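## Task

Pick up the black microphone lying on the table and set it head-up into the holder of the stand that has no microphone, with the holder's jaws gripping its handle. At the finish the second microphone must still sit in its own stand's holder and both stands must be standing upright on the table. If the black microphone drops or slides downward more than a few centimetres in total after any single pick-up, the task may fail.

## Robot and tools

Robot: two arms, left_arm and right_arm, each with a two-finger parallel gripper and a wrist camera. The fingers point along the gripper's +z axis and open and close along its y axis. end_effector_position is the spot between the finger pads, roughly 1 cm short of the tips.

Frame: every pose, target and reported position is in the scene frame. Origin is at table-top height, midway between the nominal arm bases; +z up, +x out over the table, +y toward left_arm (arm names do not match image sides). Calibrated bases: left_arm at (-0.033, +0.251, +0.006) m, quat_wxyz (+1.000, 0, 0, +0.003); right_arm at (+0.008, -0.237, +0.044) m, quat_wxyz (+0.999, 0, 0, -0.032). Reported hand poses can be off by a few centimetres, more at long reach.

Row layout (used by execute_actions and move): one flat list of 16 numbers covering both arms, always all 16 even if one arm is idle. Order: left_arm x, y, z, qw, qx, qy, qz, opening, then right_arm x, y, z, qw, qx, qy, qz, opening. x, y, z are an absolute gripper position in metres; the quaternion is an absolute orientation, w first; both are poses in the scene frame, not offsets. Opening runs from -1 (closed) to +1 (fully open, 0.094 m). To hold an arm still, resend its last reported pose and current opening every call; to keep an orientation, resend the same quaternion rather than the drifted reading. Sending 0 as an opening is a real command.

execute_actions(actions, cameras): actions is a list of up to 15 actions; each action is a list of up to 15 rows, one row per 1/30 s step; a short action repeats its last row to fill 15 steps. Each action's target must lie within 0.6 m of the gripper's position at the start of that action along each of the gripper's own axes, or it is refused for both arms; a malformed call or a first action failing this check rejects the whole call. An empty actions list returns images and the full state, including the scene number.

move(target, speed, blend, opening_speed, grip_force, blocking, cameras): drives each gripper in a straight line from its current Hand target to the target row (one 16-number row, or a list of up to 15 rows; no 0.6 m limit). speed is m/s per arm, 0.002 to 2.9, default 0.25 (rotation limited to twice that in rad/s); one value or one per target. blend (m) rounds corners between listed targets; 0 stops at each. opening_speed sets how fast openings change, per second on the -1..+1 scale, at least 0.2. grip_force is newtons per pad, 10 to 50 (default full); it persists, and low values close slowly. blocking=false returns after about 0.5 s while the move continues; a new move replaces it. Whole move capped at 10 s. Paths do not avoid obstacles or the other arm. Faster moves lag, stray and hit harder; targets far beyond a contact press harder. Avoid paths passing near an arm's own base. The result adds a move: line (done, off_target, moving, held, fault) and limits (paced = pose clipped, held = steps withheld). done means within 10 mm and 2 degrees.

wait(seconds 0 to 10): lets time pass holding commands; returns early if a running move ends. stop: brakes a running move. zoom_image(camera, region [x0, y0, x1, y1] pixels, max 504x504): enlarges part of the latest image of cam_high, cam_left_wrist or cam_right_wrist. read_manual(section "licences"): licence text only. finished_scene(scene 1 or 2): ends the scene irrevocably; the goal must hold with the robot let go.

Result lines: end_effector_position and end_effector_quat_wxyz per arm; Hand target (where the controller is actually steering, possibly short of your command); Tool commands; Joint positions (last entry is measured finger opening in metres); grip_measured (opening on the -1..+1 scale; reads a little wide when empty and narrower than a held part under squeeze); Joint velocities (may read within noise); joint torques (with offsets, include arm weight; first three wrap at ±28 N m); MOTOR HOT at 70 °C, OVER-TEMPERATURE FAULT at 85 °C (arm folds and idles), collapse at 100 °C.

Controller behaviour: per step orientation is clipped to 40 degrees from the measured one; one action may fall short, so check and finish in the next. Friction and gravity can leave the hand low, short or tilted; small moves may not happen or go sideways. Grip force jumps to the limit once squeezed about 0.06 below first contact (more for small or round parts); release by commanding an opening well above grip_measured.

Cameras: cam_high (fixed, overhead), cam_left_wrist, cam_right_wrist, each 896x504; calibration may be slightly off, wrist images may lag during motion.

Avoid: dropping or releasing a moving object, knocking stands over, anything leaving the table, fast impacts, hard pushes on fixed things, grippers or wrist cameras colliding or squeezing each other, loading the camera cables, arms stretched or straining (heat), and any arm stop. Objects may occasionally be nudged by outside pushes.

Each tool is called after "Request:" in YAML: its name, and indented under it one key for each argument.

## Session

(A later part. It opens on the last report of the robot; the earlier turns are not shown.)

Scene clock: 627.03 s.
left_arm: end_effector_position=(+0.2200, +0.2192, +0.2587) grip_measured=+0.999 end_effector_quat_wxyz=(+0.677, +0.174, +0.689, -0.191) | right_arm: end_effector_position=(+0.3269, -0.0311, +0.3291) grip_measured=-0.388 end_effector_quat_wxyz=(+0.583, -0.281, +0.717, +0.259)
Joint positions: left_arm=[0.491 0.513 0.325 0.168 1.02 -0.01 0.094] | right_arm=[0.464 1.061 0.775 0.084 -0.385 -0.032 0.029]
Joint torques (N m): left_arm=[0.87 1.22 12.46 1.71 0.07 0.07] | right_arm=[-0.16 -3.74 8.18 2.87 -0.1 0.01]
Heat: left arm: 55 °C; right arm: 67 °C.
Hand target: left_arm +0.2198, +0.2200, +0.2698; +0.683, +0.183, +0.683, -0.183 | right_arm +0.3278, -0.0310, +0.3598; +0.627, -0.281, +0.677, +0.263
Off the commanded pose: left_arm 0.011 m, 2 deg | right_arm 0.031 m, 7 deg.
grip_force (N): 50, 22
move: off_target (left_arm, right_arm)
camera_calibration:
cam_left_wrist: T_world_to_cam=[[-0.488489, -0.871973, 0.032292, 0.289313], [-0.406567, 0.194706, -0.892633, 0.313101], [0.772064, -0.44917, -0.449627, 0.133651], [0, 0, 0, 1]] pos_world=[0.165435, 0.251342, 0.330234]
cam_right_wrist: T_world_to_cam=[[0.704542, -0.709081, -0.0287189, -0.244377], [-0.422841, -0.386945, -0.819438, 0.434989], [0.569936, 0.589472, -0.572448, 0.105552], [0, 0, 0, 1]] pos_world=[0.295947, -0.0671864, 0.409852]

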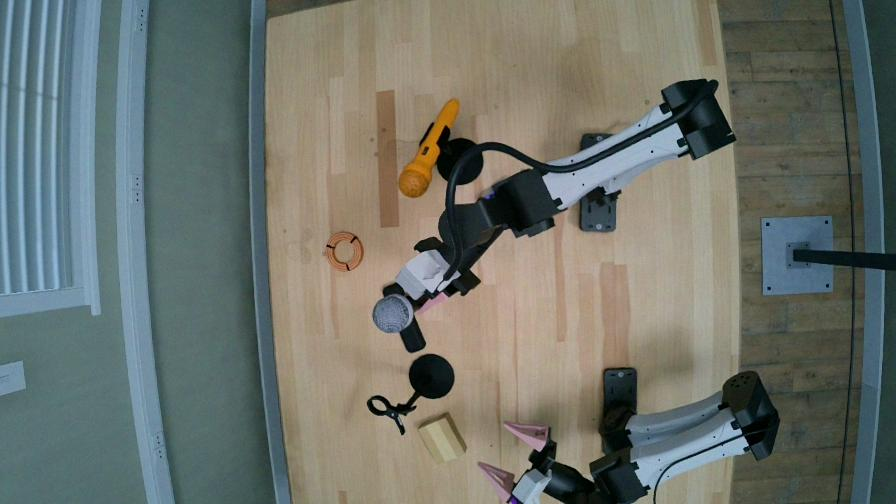

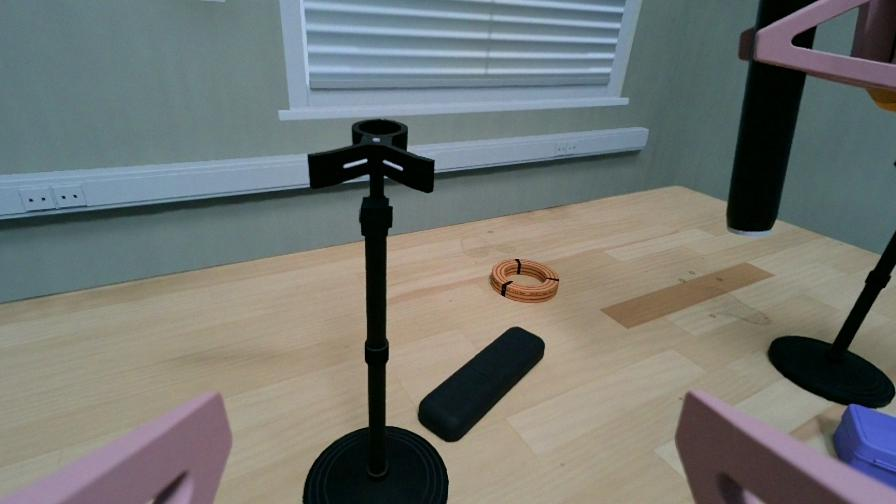

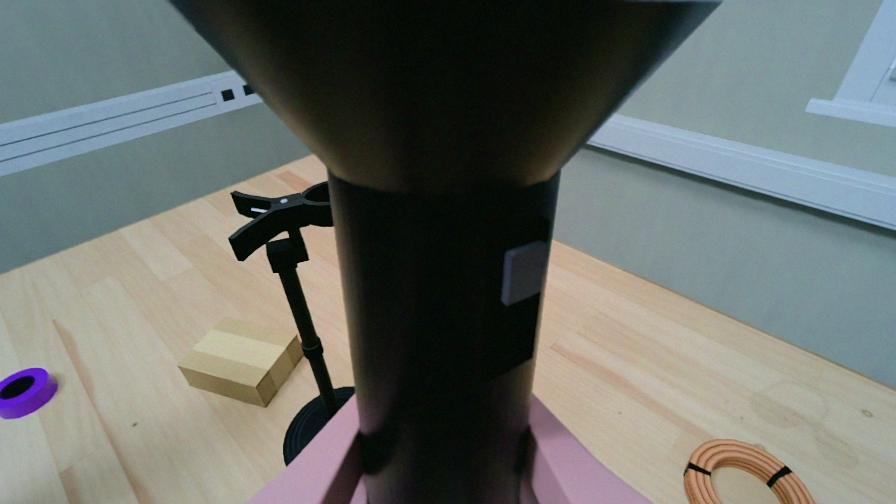

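Request:
move:
  target: [0.295,0.2125,0.275,0.6862,0.1711,0.6862,-0.1711,1,0.40,0.09,0.47,0.6749,-0.2745,0.6313,0.2659,-0.6]
  speed: 0.12
  cameras: ["cam_left_wrist", "cam_high", "cam_right_wrist"]

Scene clock: 712.13 s.
left_arm: end_effector_position=(+0.2911, +0.2133, +0.2607) grip_measured=+0.999 end_effector_quat_wxyz=(+0.674, +0.162, +0.698, -0.181) | right_arm: end_effector_position=(+0.3992, +0.0874, +0.4130) grip_measured=-0.388 end_effector_quat_wxyz=(+0.619, -0.287, +0.685, +0.255)
Joint positions: left_arm=[0.249 0.904 0.428 0.441 0.745 -0.01 0.094] | right_arm=[0.706 1.536 1.366 0.066 -0.145 -0.021 0.029]
Joint torques (N m): left_arm=[-0.53 -1.09 12.44 2.08 -0.11 0.07] | right_arm=[0.7 -8.12 13.39 2.77 0.09 -0.09]
Heat: left arm: 55 °C; right arm: 71 °C. Fold the right arm in close to its base, or ease its load, before you think long.
Hand target: left_arm +0.2943, +0.2125, +0.2750; +0.686, +0.171, +0.686, -0.171 | right_arm +0.3950, +0.0859, +0.4682; +0.674, -0.274, +0.632, +0.266
Off the commanded pose: left_arm 0.015 m, 2 deg | right_arm 0.057 m, 9 deg.
MOTOR HOT: joint 4 (wrist pitch) of the right arm reports 71 °C; the controller's stop level is 85 °C. To cool a motor, set the load down, stop pushing, or move to a pose that needs little force.
grip_force (N): 50, 22
move: off_target (left_arm, right_arm)
camera_calibration:
cam_left_wrist: T_world_to_cam=[[-0.459464, -0.887342, 0.0389458, 0.311876], [-0.427674, 0.182592, -0.885299, 0.351661], [0.778452, -0.423419, -0.463388, 0.0732635], [0, 0, 0, 1]] pos_world=[0.23666, 0.243551, 0.333128]
cam_right_wrist: T_world_to_cam=[[0.707191, -0.706736, 0.020123, -0.230316], [-0.342873, -0.367706, -0.864425, 0.56503], [0.61832, 0.604414, -0.502359, -0.00706007], [0, 0, 0, 1]] pos_world=[0.360977, 0.0492594, 0.489514]

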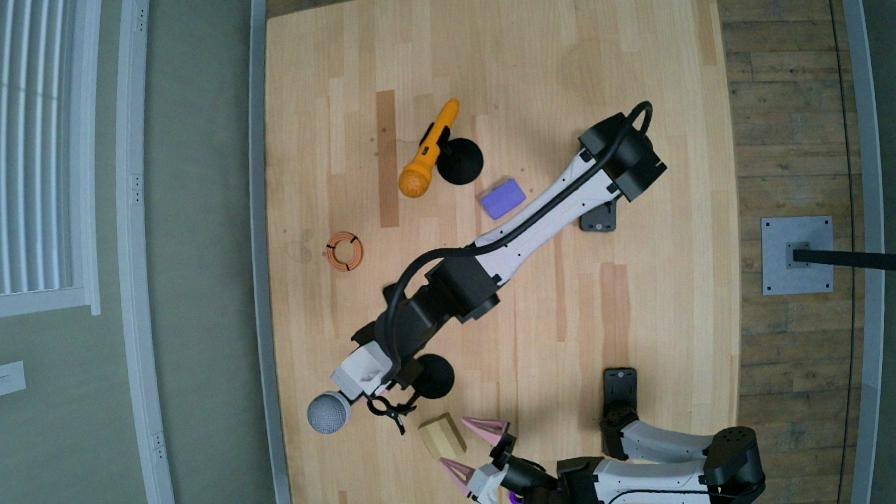

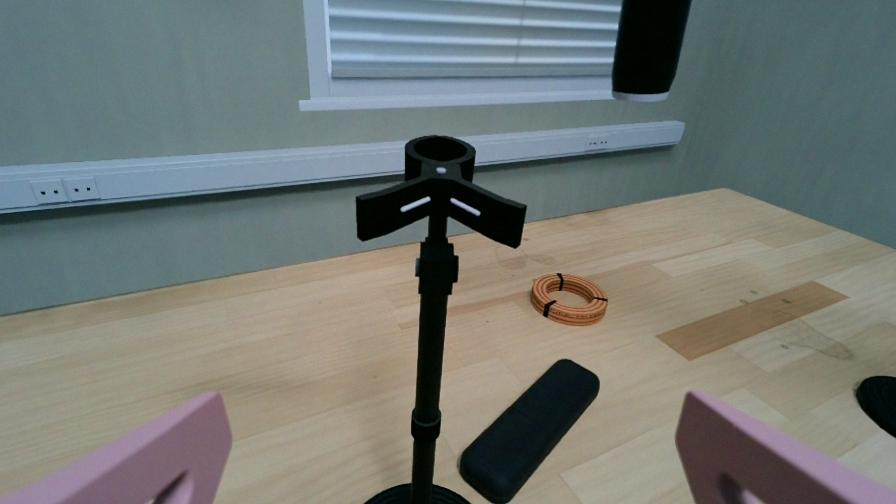

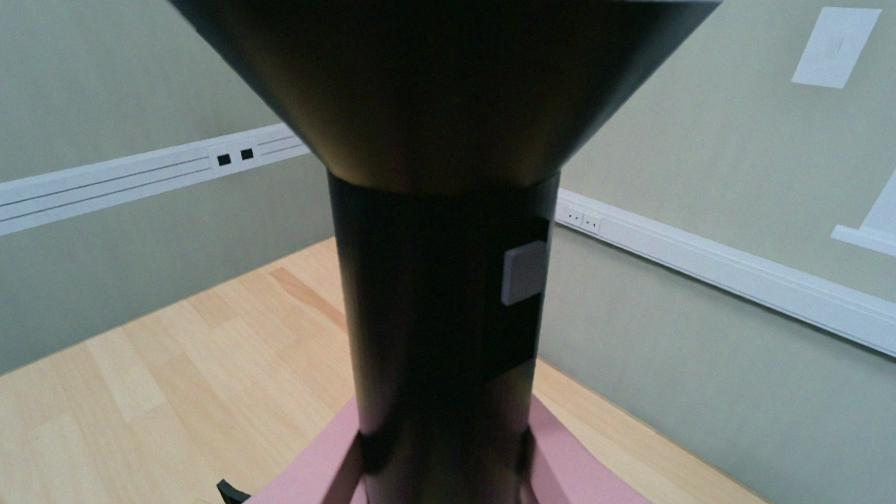

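Request:
move:
  target:
    - [0.315,0.204,0.28,0.6980,0.1806,0.6740,-0.1611,1,0.33,0.03,0.34,0.3523,-0.3610,0.8504,0.1495,-0.6]
    - [0.340,0.191,0.285,0.6980,0.1806,0.6740,-0.1611,1,0.27,-0.02,0.26,0.0398,-0.4063,0.9126,0.0177,-0.6]
  speed: 0.2
  blend: 0.03
  cameras: ["cam_left_wrist"]

Scene clock: 739.43 s.
left_arm: end_effector_position=(+0.3355, +0.1925, +0.2714) grip_measured=+0.999 end_effector_quat_wxyz=(+0.686, +0.174, +0.686, -0.169) | right_arm: end_effector_position=(+0.2694, -0.0220, +0.2507) grip_measured=-0.388 end_effector_quat_wxyz=(+0.036, -0.399, +0.916, +0.021)
Joint positions: left_arm=[0.103 1.117 0.534 0.582 0.599 0.007 0.094] | right_arm=[0.741 1.801 1.9 -1.589 -0.021 -0.144 0.029]
Joint torques (N m): left_arm=[-0.51 -2.45 12.29 2.1 -0.09 0.05] | right_arm=[0.85 -9.07 7.58 0.59 0.05 -0.1]
Heat: left arm: 60 °C; right arm: 67 °C. Fold the right arm in close to its base, or ease its load, before you think long.
Hand target: left_arm +0.3394, +0.1911, +0.2850; +0.698, +0.181, +0.674, -0.161 | right_arm +0.2699, -0.0202, +0.2595; +0.053, -0.406, +0.912, +0.021
Off the commanded pose: left_arm 0.014 m, 2 deg | right_arm 0.010 m, 1 deg.
MOTOR HOT: still on. Joint 4 (wrist pitch) of the right arm reports 67 °C.
joint read past its limit (right arm) — joint 4 (wrist pitch), lower limit.
joint sent to its limit (right arm) — joint 4 (wrist pitch), lower limit. The joint targets still meet the commanded pose.
grip_force (N): 50, 22
move: off_target (left_arm)
camera_calibration:
cam_left_wrist: T_world_to_cam=[[-0.460393, -0.887714, -0.00114202, 0.324669], [-0.391163, 0.204022, -0.897422, 0.370874], [0.796888, -0.41272, -0.441171, 0.0206508], [0, 0, 0, 1]] pos_world=[0.278091, 0.22107, 0.342312]
Images, in order (width x height): cam_left_wrist 896x504.

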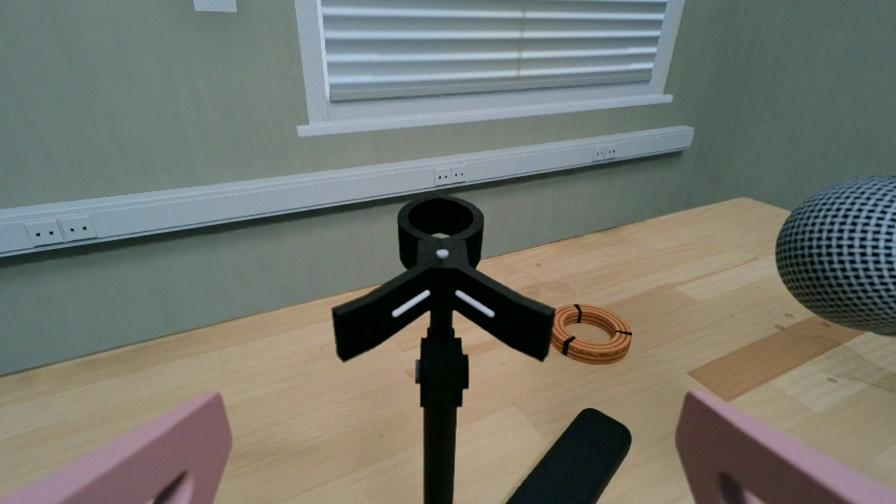

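Request:
move:
  target: [0.3762,0.1738,0.2855,0.6980,0.1806,0.6740,-0.1611,1,0.27,-0.02,0.26,0.0398,-0.4063,0.9126,0.0177,-0.6]
  speed: 0.1
  cameras: ["cam_left_wrist", "cam_high"]

Scene clock: 748.10 s.
left_arm: end_effector_position=(+0.3710, +0.1753, +0.2730) grip_measured=+0.999 end_effector_quat_wxyz=(+0.686, +0.175, +0.685, -0.168) | right_arm: end_effector_position=(+0.2693, -0.0221, +0.2507) grip_measured=-0.388 end_effector_quat_wxyz=(+0.036, -0.399, +0.916, +0.020)
Joint positions: left_arm=[0.021 1.28 0.636 0.642 0.518 0.01 0.094] | right_arm=[0.741 1.801 1.9 -1.589 -0.021 -0.144 0.029]
Joint torques (N m): left_arm=[-0.42 -3.51 12.12 2.1 -0.09 0.1] | right_arm=[0.85 -9.06 7.49 0.59 0.06 -0.1]
Heat: left arm: 59 °C; right arm: 62 °C.
Hand target: left_arm +0.3756, +0.1738, +0.2855; +0.698, +0.181, +0.674, -0.161 | right_arm +0.2699, -0.0202, +0.2595; +0.053, -0.406, +0.912, +0.021
Off the commanded pose: left_arm 0.014 m, 2 deg | right_arm 0.010 m, 1 deg.
MOTOR HOT: cleared for the motors of the right arm.
joint read past its limit (right arm) — joint 4 (wrist pitch), lower limit.
joint sent to its limit (right arm) — joint 4 (wrist pitch), lower limit. The joint targets still meet the commanded pose.
grip_force (N): 50, 22
move: off_target (left_arm)
camera_calibration:
cam_left_wrist: T_world_to_cam=[[-0.461831, -0.886957, -0.00448518, 0.327105], [-0.389198, 0.207191, -0.89755, 0.388416], [0.797018, -0.412771, -0.440889, -0.0142447], [0, 0, 0, 1]] pos_world=[0.313591, 0.203772, 0.34381]
Images, in order (width x height): cam_high 896x504, cam_left_wrist 896x504.

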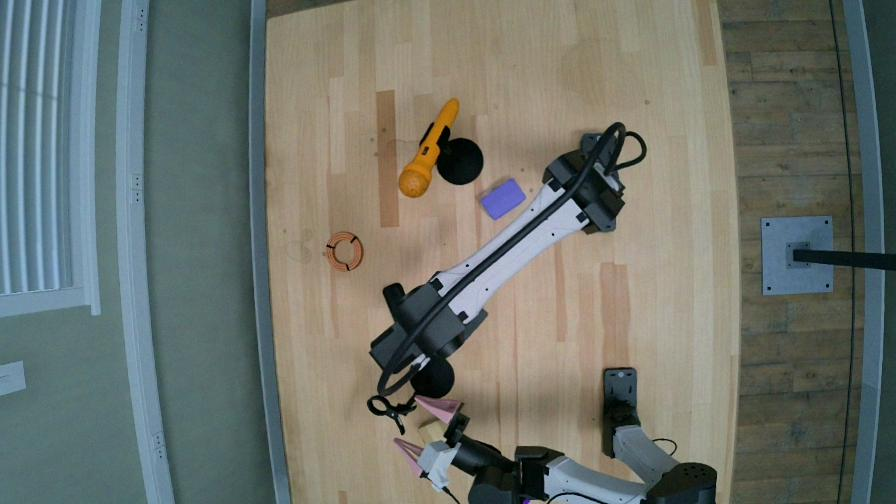

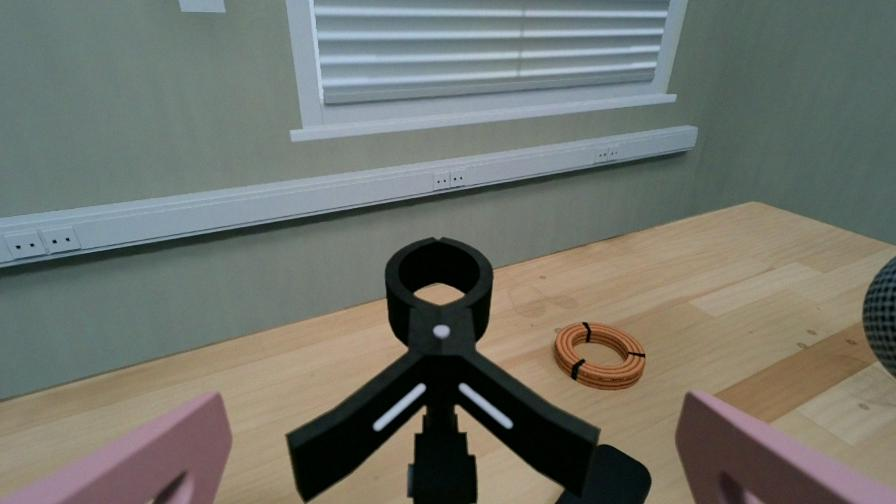

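Request:
move:
  target: [0.3762,0.1738,0.2855,0.6980,0.1806,0.6740,-0.1611,0.0,0.27,-0.02,0.26,0.0398,-0.4063,0.9126,0.0177,-0.6]
  speed: 0.1
  opening_speed: 0.5
  cameras: ["cam_left_wrist"]

Scene clock: 759.73 s.
left_arm: end_effector_position=(+0.3713, +0.1759, +0.2741) grip_measured=+0.004 end_effector_quat_wxyz=(+0.688, +0.175, +0.684, -0.167) | right_arm: end_effector_position=(+0.2693, -0.0221, +0.2507) grip_measured=-0.388 end_effector_quat_wxyz=(+0.036, -0.399, +0.916, +0.020)
Joint positions: left_arm=[0.021 1.28 0.636 0.647 0.515 0.011 0.047] | right_arm=[0.741 1.801 1.9 -1.589 -0.021 -0.144 0.029]
Joint torques (N m): left_arm=[-0.39 -3.51 12.08 2.08 -0.09 0.09] | right_arm=[0.84 -9.05 7.49 0.59 0.06 -0.1]
Heat: left arm: 61 °C; right arm: 59 °C.
Hand target: left_arm +0.3757, +0.1738, +0.2854; +0.698, +0.181, +0.674, -0.161 | right_arm +0.2699, -0.0202, +0.2595; +0.053, -0.406, +0.912, +0.021
Off the commanded pose: left_arm 0.013 m, 2 deg | right_arm 0.010 m, 1 deg.
joint read past its limit (right arm) — joint 4 (wrist pitch), lower limit.
joint sent to its limit (right arm) — joint 4 (wrist pitch), lower limit. The joint targets still meet the commanded pose.
grip_force (N): 50, 22
move: off_target (left_arm)
camera_calibration:
cam_left_wrist: T_world_to_cam=[[-0.458705, -0.888559, -0.00722291, 0.327578], [-0.385361, 0.206248, -0.899422, 0.388632], [0.800679, -0.409785, -0.437023, -0.0167032], [0, 0, 0, 1]] pos_world=[0.313399, 0.204073, 0.344611]
Images, in order (width x height): cam_left_wrist 896x504.

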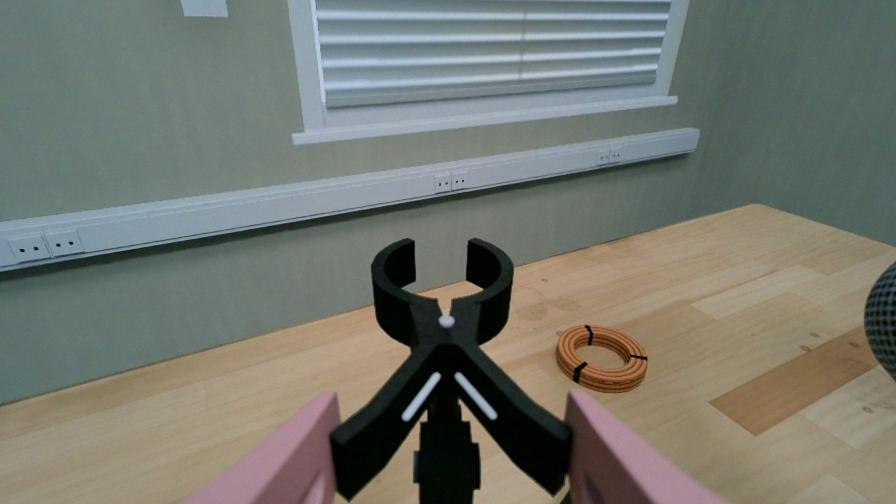

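Request:
move:
  target: [0.3762,0.1738,0.2855,0.6980,0.1806,0.6740,-0.1611,-0.38,0.27,-0.02,0.26,0.0398,-0.4063,0.9126,0.0177,-0.6]
  speed: 0.1
  opening_speed: 0.4
  cameras: ["cam_left_wrist", "cam_high"]

Request:
zoom_image:
  camera: "cam_high"
  region: [340, 350, 480, 470]

Scene clock: 765.33 s.
left_arm: end_effector_position=(+0.3713, +0.1759, +0.2750) grip_measured=-0.376 end_effector_quat_wxyz=(+0.690, +0.175, +0.683, -0.166) | right_arm: end_effector_position=(+0.2693, -0.0221, +0.2507) grip_measured=-0.388 end_effector_quat_wxyz=(+0.036, -0.399, +0.916, +0.020)
Joint positions: left_arm=[0.021 1.28 0.636 0.652 0.515 0.011 0.029] | right_arm=[0.741 1.801 1.9 -1.589 -0.021 -0.144 0.029]
Joint torques (N m): left_arm=[-0.44 -3.51 12.15 2.04 -0.07 0.1] | right_arm=[0.85 -9.06 7.49 0.59 0.06 -0.1]
Heat: left arm: 62 °C; right arm: 57 °C.
Hand target: left_arm +0.3757, +0.1738, +0.2855; +0.698, +0.181, +0.674, -0.161 | right_arm +0.2699, -0.0202, +0.2595; +0.053, -0.406, +0.912, +0.021
Off the commanded pose: left_arm 0.012 m, 2 deg | right_arm 0.010 m, 1 deg.
joint read past its limit (right arm) — joint 4 (wrist pitch), lower limit.
joint sent to its limit (right arm) — joint 4 (wrist pitch), lower limit. The joint targets still meet the commanded pose.
grip_force (N): 50, 22
move: off_target (left_arm)
camera_calibration:
cam_left_wrist: T_world_to_cam=[[-0.458619, -0.888585, -0.00927051, 0.328132], [-0.381548, 0.206326, -0.901028, 0.388493], [0.802552, -0.409691, -0.433662, -0.0179255], [0, 0, 0, 1]] pos_world=[0.313102, 0.204073, 0.345312]
Images, in order (width x height): cam_high 896x504, cam_left_wrist 896x504.

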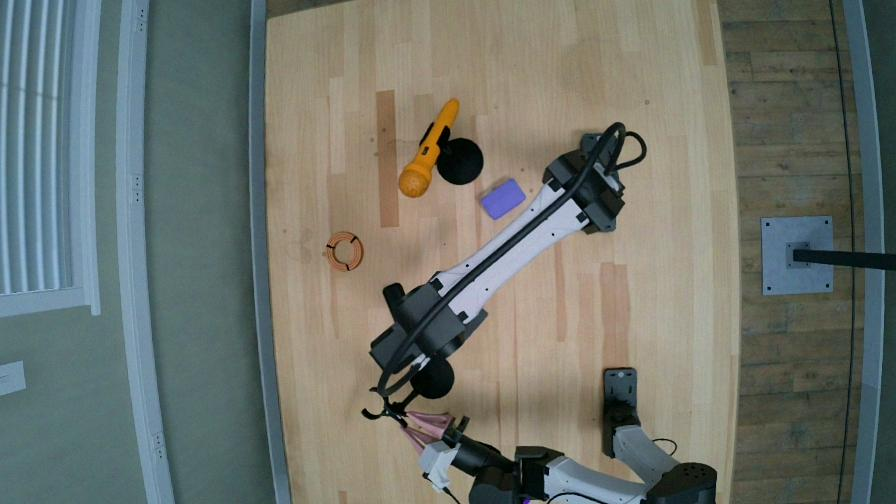

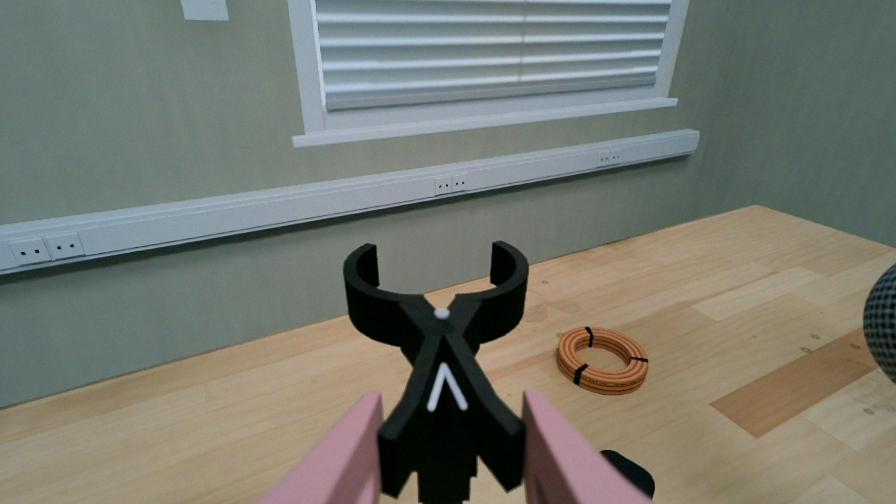

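Scaled by 3.600 from the camera's 896x504 image, which has a finer 1280x720 frame.

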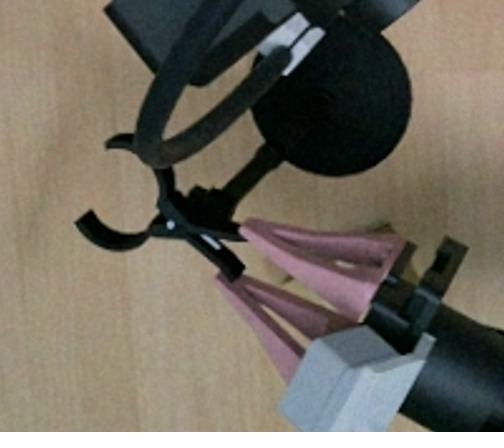

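Request:
move:
  target:
    - [0.3762,0.1738,0.2855,0.6980,0.1806,0.6740,-0.1611,-0.38,0.32,0.03,0.40,0.3523,-0.3610,0.8504,0.1495,-0.6]
    - [0.3762,0.1738,0.2855,0.6980,0.1806,0.6740,-0.1611,-0.38,0.37,0.10,0.52,0.6950,-0.2366,0.6328,0.2461,-0.6]
    - [0.3762,0.1738,0.2855,0.6980,0.1806,0.6740,-0.1611,-0.38,0.412,0.165,0.525,0.6950,-0.2366,0.6328,0.2461,-0.6]
  speed: 0.2
  blend: 0.03
  cameras: ["cam_left_wrist", "cam_high"]

Scene clock: 802.67 s.
left_arm: end_effector_position=(+0.3713, +0.1759, +0.2750) grip_measured=-0.376 end_effector_quat_wxyz=(+0.690, +0.175, +0.683, -0.166) | right_arm: end_effector_position=(+0.4143, +0.1663, +0.4661) grip_measured=-0.388 end_effector_quat_wxyz=(+0.643, -0.263, +0.683, +0.225)
Joint positions: left_arm=[0.021 1.28 0.636 0.652 0.515 0.011 0.029] | right_arm=[0.88 1.813 1.856 -0.115 0.113 -0.023 0.029]
Joint torques (N m): left_arm=[-0.42 -3.44 12.11 2.02 -0.07 0.1] | right_arm=[0.59 -10.74 12.96 2.8 0.1 -0.07]
Heat: left arm: 64 °C; right arm: 55 °C.
Hand target: left_arm +0.3757, +0.1738, +0.2855; +0.698, +0.181, +0.674, -0.161 | right_arm +0.4069, +0.1597, +0.5226; +0.694, -0.236, +0.634, +0.246
Off the commanded pose: left_arm 0.012 m, 2 deg | right_arm 0.059 m, 9 deg.
grip_force (N): 50, 22
move: off_target (left_arm, right_arm)
camera_calibration:
cam_left_wrist: T_world_to_cam=[[-0.458619, -0.888585, -0.00927051, 0.328132], [-0.381548, 0.206326, -0.901028, 0.388493], [0.802552, -0.409691, -0.433662, -0.0179255], [0, 0, 0, 1]] pos_world=[0.313102, 0.204073, 0.345312]
Images, in order (width x height): cam_high 896x504, cam_left_wrist 896x504.

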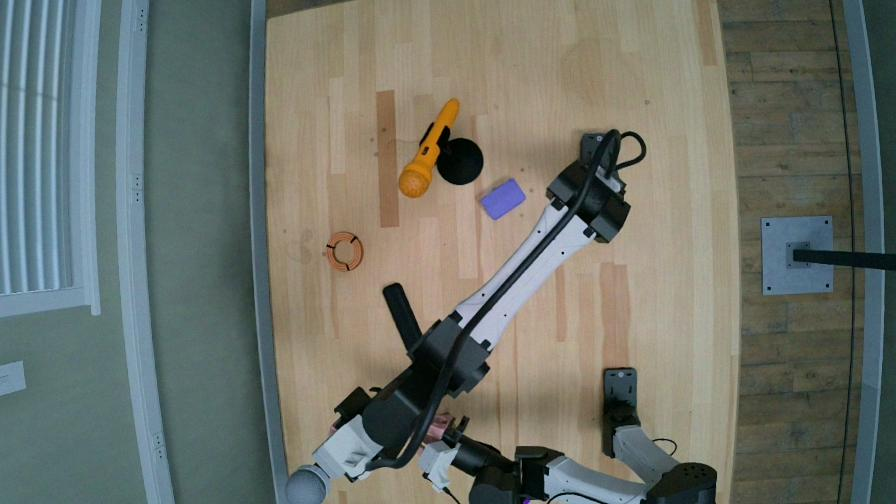

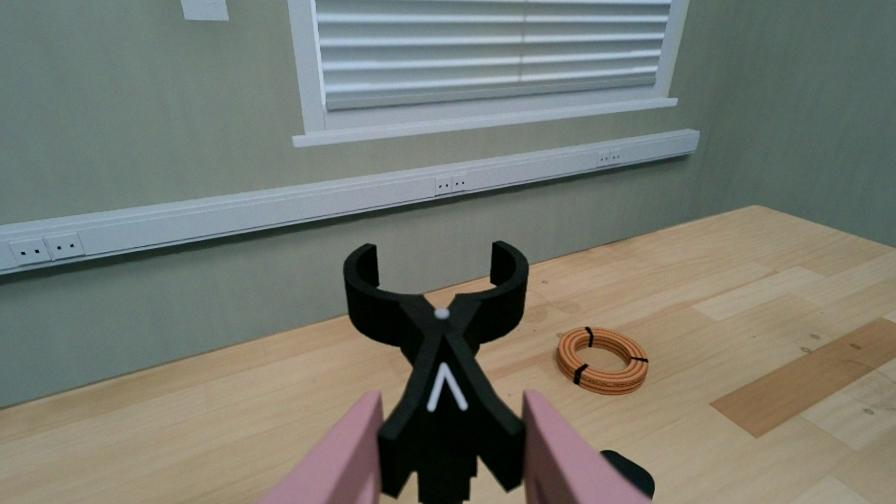

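Request:
move:
  target: [0.3762,0.1738,0.2855,0.6980,0.1806,0.6740,-0.1611,-0.38,0.412,0.168,0.488,0.6910,-0.2450,0.6345,0.2575,-0.6]
  speed: 0.1
  cameras: ["cam_left_wrist", "cam_high"]

Scene clock: 809.73 s.
left_arm: end_effector_position=(+0.3713, +0.1759, +0.2750) grip_measured=-0.376 end_effector_quat_wxyz=(+0.690, +0.175, +0.683, -0.166) | right_arm: end_effector_position=(+0.4176, +0.1728, +0.4332) grip_measured=-0.388 end_effector_quat_wxyz=(+0.639, -0.268, +0.684, +0.227)
Joint positions: left_arm=[0.021 1.28 0.636 0.652 0.515 0.011 0.029] | right_arm=[0.88 1.813 1.731 0.002 0.101 -0.023 0.029]
Joint torques (N m): left_arm=[-0.5 -3.43 12.21 2.04 -0.07 0.09] | right_arm=[-0.05 -13.09 8.66 2.95 -0.1 0]
Heat: left arm: 64 °C; right arm: 58 °C.
Hand target: left_arm +0.3757, +0.1738, +0.2855; +0.698, +0.181, +0.674, -0.161 | right_arm +0.4085, +0.1644, +0.4865; +0.688, -0.245, +0.634, +0.256
Off the commanded pose: left_arm 0.012 m, 2 deg | right_arm 0.055 m, 9 deg.
grip_force (N): 50, 22
move: off_target (left_arm, right_arm)
camera_calibration:
cam_left_wrist: T_world_to_cam=[[-0.458619, -0.888585, -0.00927051, 0.328132], [-0.381548, 0.206326, -0.901028, 0.388493], [0.802552, -0.409691, -0.433662, -0.0179255], [0, 0, 0, 1]] pos_world=[0.313102, 0.204073, 0.345312]
Images, in order (width x height): cam_high 896x504, cam_left_wrist 896x504.

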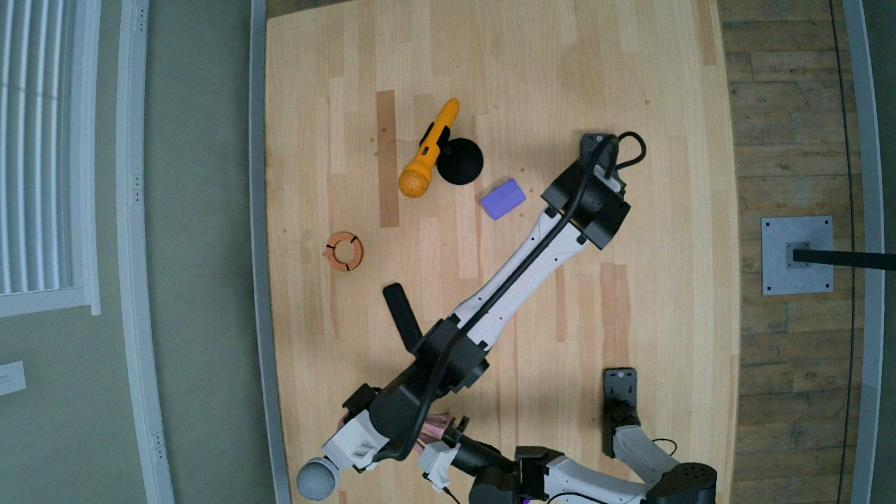

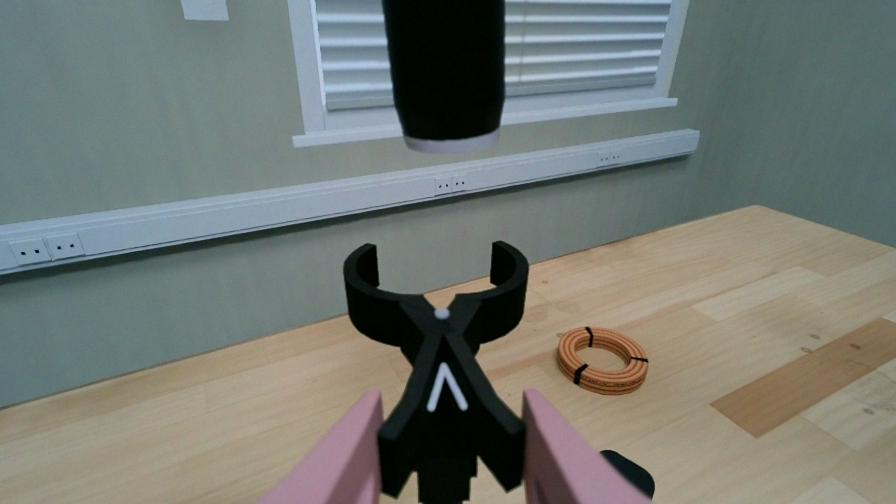

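Request:
move:
  target: [0.3762,0.1738,0.2855,0.6980,0.1806,0.6740,-0.1611,-0.38,0.408,0.159,0.470,0.7049,-0.2071,0.6190,0.2777,-0.6]
  speed: 0.1
  cameras: ["cam_left_wrist"]

Scene clock: 840.00 s.
left_arm: end_effector_position=(+0.3713, +0.1759, +0.2750) grip_measured=-0.376 end_effector_quat_wxyz=(+0.690, +0.175, +0.683, -0.166) | right_arm: end_effector_position=(+0.4157, +0.1695, +0.4039) grip_measured=-0.388 end_effector_quat_wxyz=(+0.649, -0.242, +0.677, +0.249)
Joint positions: left_arm=[0.021 1.28 0.636 0.652 0.515 0.011 0.029] | right_arm=[0.88 1.785 1.533 0.217 0.106 0.025 0.029]
Joint torques (N m): left_arm=[-0.47 -3.3 12.12 2.04 -0.07 0.09] | right_arm=[0.21 -14.48 8.98 2.97 0.1 0.08]
Heat: left arm: 65 °C; right arm: 63 °C.
Hand target: left_arm +0.3757, +0.1738, +0.2853; +0.698, +0.180, +0.674, -0.161 | right_arm +0.4046, +0.1555, +0.4680; +0.703, -0.208, +0.621, +0.278
Off the commanded pose: left_arm 0.012 m, 2 deg | right_arm 0.067 m, 11 deg.
grip_force (N): 50, 22
move: off_target (left_arm, right_arm)
camera_calibration:
cam_left_wrist: T_world_to_cam=[[-0.458619, -0.888585, -0.00927051, 0.328132], [-0.381548, 0.206326, -0.901028, 0.388493], [0.802552, -0.409691, -0.433662, -0.0179255], [0, 0, 0, 1]] pos_world=[0.313102, 0.204073, 0.345312]
Images, in order (width x height): cam_left_wrist 896x504.

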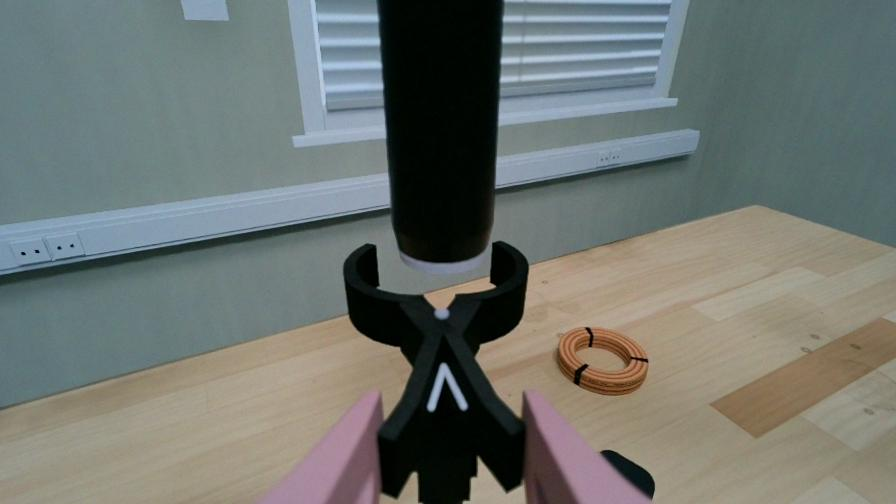

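Request:
move:
  target: [0.3762,0.1738,0.2855,0.6980,0.1806,0.6740,-0.1611,-0.38,0.4115,0.1578,0.425,0.7049,-0.2071,0.6190,0.2777,-0.6]
  speed: 0.08
  cameras: ["cam_left_wrist"]

Scene clock: 854.73 s.
left_arm: end_effector_position=(+0.3716, +0.1761, +0.2753) grip_measured=-0.376 end_effector_quat_wxyz=(+0.690, +0.175, +0.682, -0.166) | right_arm: end_effector_position=(+0.4125, +0.1661, +0.3915) grip_measured=-0.388 end_effector_quat_wxyz=(+0.672, -0.230, +0.653, +0.261)
Joint positions: left_arm=[0.021 1.281 0.637 0.652 0.513 0.011 0.029] | right_arm=[0.88 1.776 1.4 0.417 0.106 0.027 0.029]
Joint torques (N m): left_arm=[-0.53 -3.45 12.05 2.04 -0.08 0.09] | right_arm=[-0.53 -11.33 7.58 2.7 0.03 0.06]
Heat: left arm: 65 °C; right arm: 67 °C.
Hand target: left_arm +0.3758, +0.1738, +0.2855; +0.698, +0.181, +0.674, -0.161 | right_arm +0.4103, +0.1568, +0.4245; +0.704, -0.208, +0.620, +0.277
Off the commanded pose: left_arm 0.011 m, 2 deg | right_arm 0.035 m, 6 deg.
grip_force (N): 50, 22
move: off_target (left_arm, right_arm)
camera_calibration:
cam_left_wrist: T_world_to_cam=[[-0.457623, -0.889094, -0.00964432, 0.328237], [-0.381085, 0.205924, -0.901315, 0.388767], [0.80334, -0.408787, -0.433056, -0.0186003], [0, 0, 0, 1]] pos_world=[0.313304, 0.204174, 0.345512]
Images, in order (width x height): cam_left_wrist 896x504.

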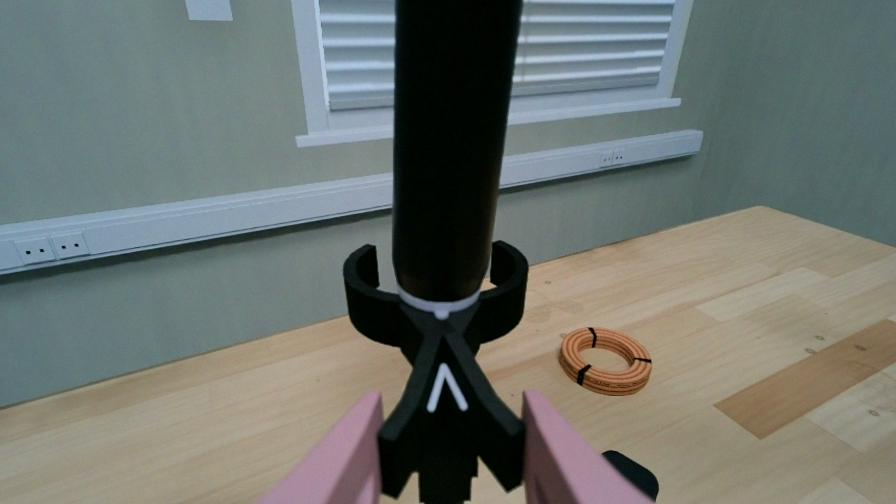

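Request:
move:
  target:
    - [0.3762,0.1738,0.2855,0.6980,0.1806,0.6740,-0.1611,-0.38,0.4125,0.1575,0.460,0.6960,-0.2171,0.6290,0.2741,-0.6]
    - [0.3762,0.1738,0.2855,0.6980,0.1806,0.6740,-0.1611,-0.38,0.419,0.1545,0.460,0.6960,-0.2171,0.6290,0.2741,-0.6]
  speed: 0.1
  blend: 0.01
  cameras: ["cam_left_wrist"]

Scene clock: 872.07 s.
left_arm: end_effector_position=(+0.3715, +0.1759, +0.2753) grip_measured=-0.376 end_effector_quat_wxyz=(+0.690, +0.175, +0.682, -0.166) | right_arm: end_effector_position=(+0.4230, +0.1584, +0.3902) grip_measured=-0.388 end_effector_quat_wxyz=(+0.644, -0.241, +0.685, +0.243)
Joint positions: left_arm=[0.02 1.281 0.637 0.652 0.513 0.011 0.029] | right_arm=[0.852 1.776 1.488 0.234 0.09 0.027 0.029]
Joint torques (N m): left_arm=[-0.4 -3.52 12.1 2.04 -0.07 0.1] | right_arm=[-0.18 -13.11 12.98 2.67 -0.11 0.02]
Heat: left arm: 65 °C; right arm: 69 °C.
Hand target: left_arm +0.3758, +0.1739, +0.2854; +0.698, +0.180, +0.674, -0.161 | right_arm +0.4142, +0.1498, +0.4579; +0.695, -0.218, +0.629, +0.273
Off the commanded pose: left_arm 0.011 m, 2 deg | right_arm 0.070 m, 10 deg.
grip_force (N): 50, 22
move: off_target (left_arm, right_arm); blend cut to 0.0036 m at target 1
camera_calibration:
cam_left_wrist: T_world_to_cam=[[-0.457995, -0.888902, -0.00969718, 0.328243], [-0.380992, 0.206134, -0.901307, 0.388712], [0.803172, -0.4091, -0.433073, -0.0185188], [0, 0, 0, 1]] pos_world=[0.313304, 0.204074, 0.345512]
Images, in order (width x height): cam_left_wrist 896x504.

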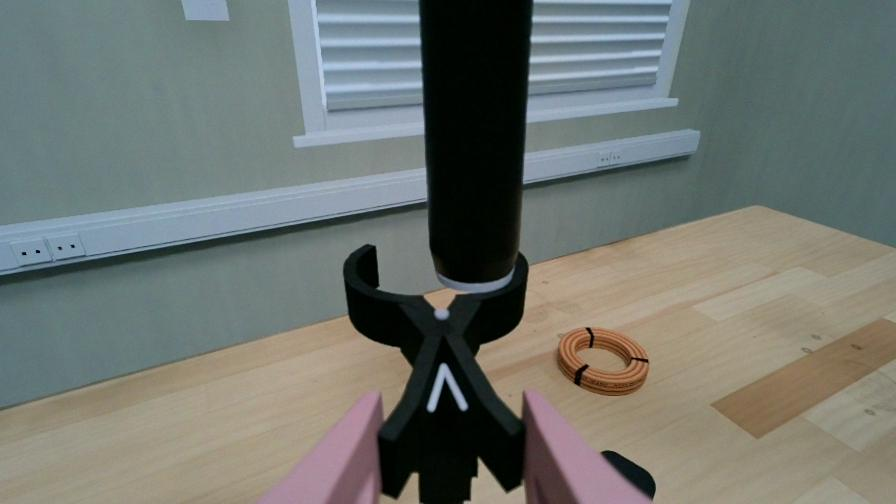

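Request:
move:
  target: [0.3762,0.1738,0.2855,0.6980,0.1806,0.6740,-0.1611,-0.38,0.419,0.1545,0.485,0.6960,-0.2171,0.6290,0.2741,-0.6]
  speed: 0.15
  cameras: ["cam_left_wrist"]

Scene clock: 901.07 s.
left_arm: end_effector_position=(+0.3715, +0.1759, +0.2753) grip_measured=-0.376 end_effector_quat_wxyz=(+0.690, +0.175, +0.682, -0.166) | right_arm: end_effector_position=(+0.4226, +0.1584, +0.4143) grip_measured=-0.388 end_effector_quat_wxyz=(+0.640, -0.243, +0.687, +0.242)
Joint positions: left_arm=[0.02 1.281 0.637 0.652 0.513 0.011 0.029] | right_arm=[0.852 1.776 1.593 0.12 0.088 0.027 0.029]
Joint torques (N m): left_arm=[-0.4 -3.56 12.07 2.05 -0.06 0.11] | right_arm=[-0.17 -12.62 13.01 2.78 -0.1 0.02]
Heat: left arm: 66 °C; right arm: 71 °C. Fold the right arm in close to its base, or ease its load, before you think long.
Hand target: left_arm +0.3758, +0.1739, +0.2854; +0.698, +0.180, +0.674, -0.161 | right_arm +0.4135, +0.1491, +0.4824; +0.695, -0.218, +0.629, +0.273
Off the commanded pose: left_arm 0.011 m, 2 deg | right_arm 0.071 m, 10 deg.
MOTOR HOT: joint 4 (wrist pitch) of the right arm reports 71 °C; the controller's stop level is 85 °C. To cool a motor, set the load down, stop pushing, or move to a pose that needs little force.
grip_force (N): 50, 22
move: off_target (left_arm, right_arm)
camera_calibration:
cam_left_wrist: T_world_to_cam=[[-0.457995, -0.888902, -0.00969718, 0.328243], [-0.380992, 0.206134, -0.901307, 0.388712], [0.803172, -0.4091, -0.433073, -0.0185188], [0, 0, 0, 1]] pos_world=[0.313304, 0.204074, 0.345512]
Images, in order (width x height): cam_left_wrist 896x504.

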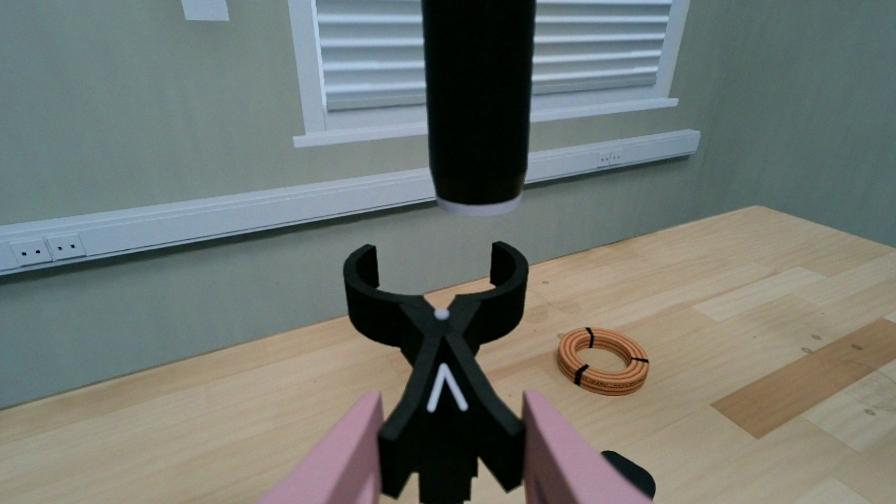

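Request:
move:
  target:
    - [0.3762,0.1738,0.2855,0.6980,0.1806,0.6740,-0.1611,-0.38,0.420,0.1640,0.480,0.6960,-0.2171,0.6290,0.2741,-0.6]
    - [0.3762,0.1738,0.2855,0.6980,0.1806,0.6740,-0.1611,-0.38,0.420,0.1640,0.458,0.6960,-0.2171,0.6290,0.2741,-0.6]
  speed: 0.12
  blend: 0.01
  cameras: ["cam_left_wrist"]

Scene clock: 914.27 s.
left_arm: end_effector_position=(+0.3715, +0.1759, +0.2753) grip_measured=-0.376 end_effector_quat_wxyz=(+0.690, +0.175, +0.682, -0.166) | right_arm: end_effector_position=(+0.4240, +0.1630, +0.4189) grip_measured=-0.388 end_effector_quat_wxyz=(+0.654, -0.238, +0.673, +0.250)
Joint positions: left_arm=[0.02 1.281 0.637 0.652 0.513 0.011 0.029] | right_arm=[0.856 1.789 1.583 0.187 0.088 0.027 0.029]
Joint torques (N m): left_arm=[-0.44 -3.49 12.05 2.03 -0.07 0.09] | right_arm=[0.81 -10.74 8.21 2.95 0.04 0.03]
Heat: left arm: 66 °C; right arm: 72 °C. Fold the right arm in close to its base, or ease its load, before you think long.
Hand target: left_arm +0.3758, +0.1739, +0.2854; +0.698, +0.180, +0.674, -0.161 | right_arm +0.4174, +0.1613, +0.4570; +0.693, -0.217, +0.630, +0.273
Off the commanded pose: left_arm 0.011 m, 2 deg | right_arm 0.039 m, 8 deg.
MOTOR HOT: still on. Joint 4 (wrist pitch) of the right arm reports 72 °C.
grip_force (N): 50, 22
move: off_target (left_arm, right_arm); blend cut to 0.0082 m at target 1
camera_calibration:
cam_left_wrist: T_world_to_cam=[[-0.457995, -0.888902, -0.00969718, 0.328243], [-0.380992, 0.206134, -0.901307, 0.388712], [0.803172, -0.4091, -0.433073, -0.0185188], [0, 0, 0, 1]] pos_world=[0.313304, 0.204074, 0.345512]
Images, in order (width x height): cam_left_wrist 896x504.

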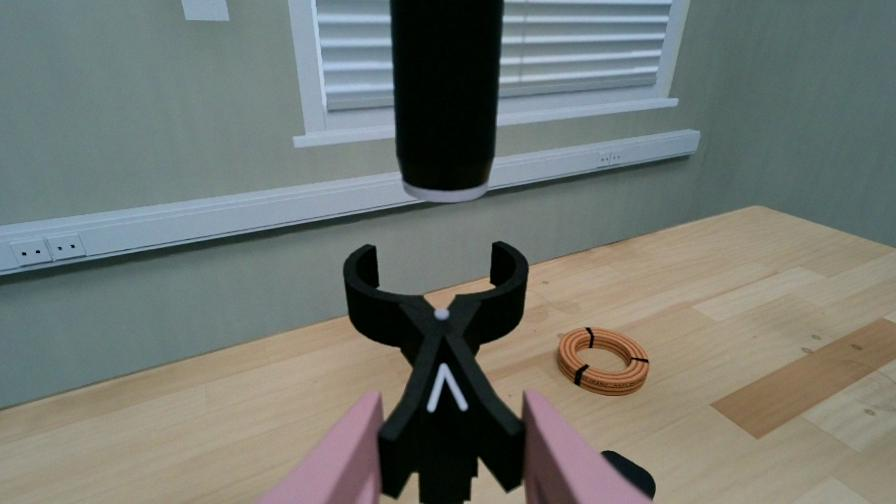

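Request:
move:
  target: [0.3762,0.1738,0.2855,0.6980,0.1806,0.6740,-0.1611,-0.38,0.420,0.1640,0.430,0.6960,-0.2171,0.6290,0.2741,-0.6]
  speed: 0.08
  cameras: ["cam_left_wrist"]

Scene clock: 919.07 s.
left_arm: end_effector_position=(+0.3716, +0.1759, +0.2755) grip_measured=-0.376 end_effector_quat_wxyz=(+0.690, +0.175, +0.682, -0.166) | right_arm: end_effector_position=(+0.4236, +0.1626, +0.3913) grip_measured=-0.388 end_effector_quat_wxyz=(+0.654, -0.237, +0.673, +0.250)
Joint positions: left_arm=[0.02 1.281 0.638 0.652 0.513 0.011 0.029] | right_arm=[0.856 1.789 1.474 0.297 0.088 0.027 0.029]
Joint torques (N m): left_arm=[-0.36 -3.48 12.03 2.03 -0.07 0.09] | right_arm=[0.84 -10.58 8.35 2.97 0.03 0.03]
Heat: left arm: 66 °C; right arm: 72 °C. Fold the right arm in close to its base, or ease its load, before you think long.
Hand target: left_arm +0.3758, +0.1739, +0.2854; +0.698, +0.180, +0.674, -0.161 | right_arm +0.4177, +0.1616, +0.4292; +0.693, -0.217, +0.630, +0.274
Off the commanded pose: left_arm 0.011 m, 2 deg | right_arm 0.039 m, 8 deg.
MOTOR HOT: still on. Joint 4 (wrist pitch) of the right arm reports 72 °C.
grip_force (N): 50, 22
move: off_target (left_arm, right_arm)
camera_calibration:
cam_left_wrist: T_world_to_cam=[[-0.457969, -0.888913, -0.00986104, 0.328296], [-0.380652, 0.206113, -0.901455, 0.388842], [0.803348, -0.409085, -0.43276, -0.0185985], [0, 0, 0, 1]] pos_world=[0.313304, 0.204074, 0.345712]
Images, in order (width x height): cam_left_wrist 896x504.

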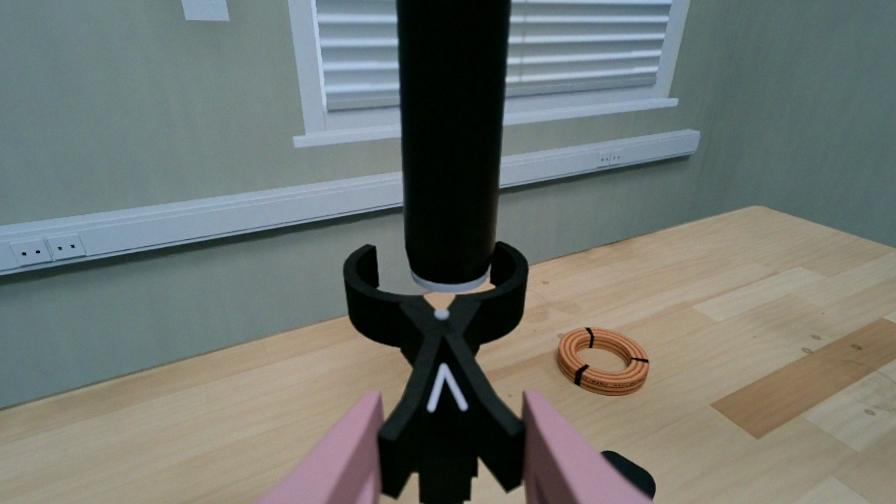

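Request:
move:
  target: [0.3762,0.1738,0.2855,0.6980,0.1806,0.6740,-0.1611,-0.38,0.4208,0.1658,0.412,0.6960,-0.2171,0.6290,0.2741,-0.6]
  speed: 0.06
  cameras: ["cam_left_wrist"]

Scene clock: 924.77 s.
left_arm: end_effector_position=(+0.3716, +0.1759, +0.2755) grip_measured=-0.376 end_effector_quat_wxyz=(+0.690, +0.175, +0.682, -0.166) | right_arm: end_effector_position=(+0.4256, +0.1640, +0.3712) grip_measured=-0.388 end_effector_quat_wxyz=(+0.654, -0.237, +0.674, +0.249)
Joint positions: left_arm=[0.02 1.281 0.638 0.652 0.513 0.011 0.029] | right_arm=[0.856 1.807 1.419 0.366 0.091 0.027 0.029]
Joint torques (N m): left_arm=[-0.35 -3.48 11.96 2.02 -0.06 0.08] | right_arm=[0.96 -11.08 8.27 3 0.03 0.03]
Heat: left arm: 66 °C; right arm: 72 °C. Fold the right arm in close to its base, or ease its load, before you think long.
Hand target: left_arm +0.3758, +0.1739, +0.2854; +0.698, +0.180, +0.674, -0.161 | right_arm +0.4186, +0.1634, +0.4114; +0.694, -0.217, +0.630, +0.274
Off the commanded pose: left_arm 0.011 m, 2 deg | right_arm 0.041 m, 8 deg.
MOTOR HOT: still on. Joint 4 (wrist pitch) of the right arm reports 72 °C.
grip_force (N): 50, 22
move: off_target (left_arm, right_arm)
camera_calibration:
cam_left_wrist: T_world_to_cam=[[-0.457969, -0.888913, -0.00986104, 0.328296], [-0.380652, 0.206113, -0.901455, 0.388842], [0.803348, -0.409085, -0.43276, -0.0185985], [0, 0, 0, 1]] pos_world=[0.313304, 0.204074, 0.345712]
Images, in order (width x height): cam_left_wrist 896x504.

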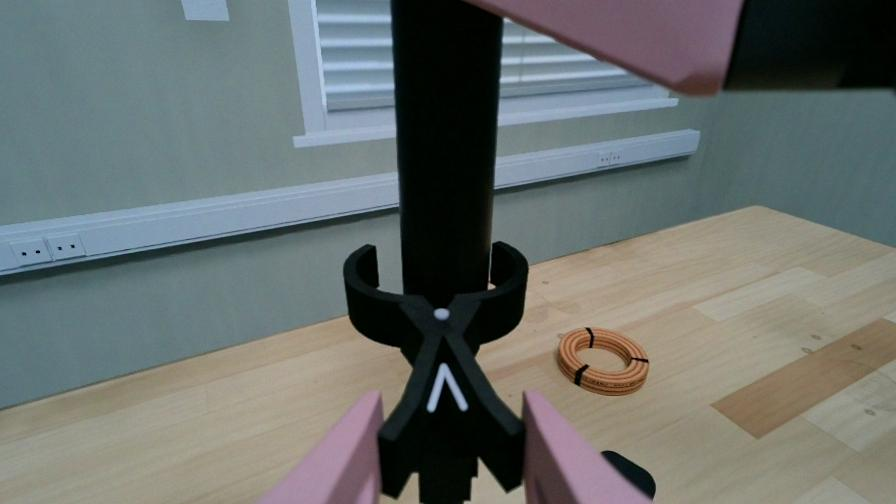

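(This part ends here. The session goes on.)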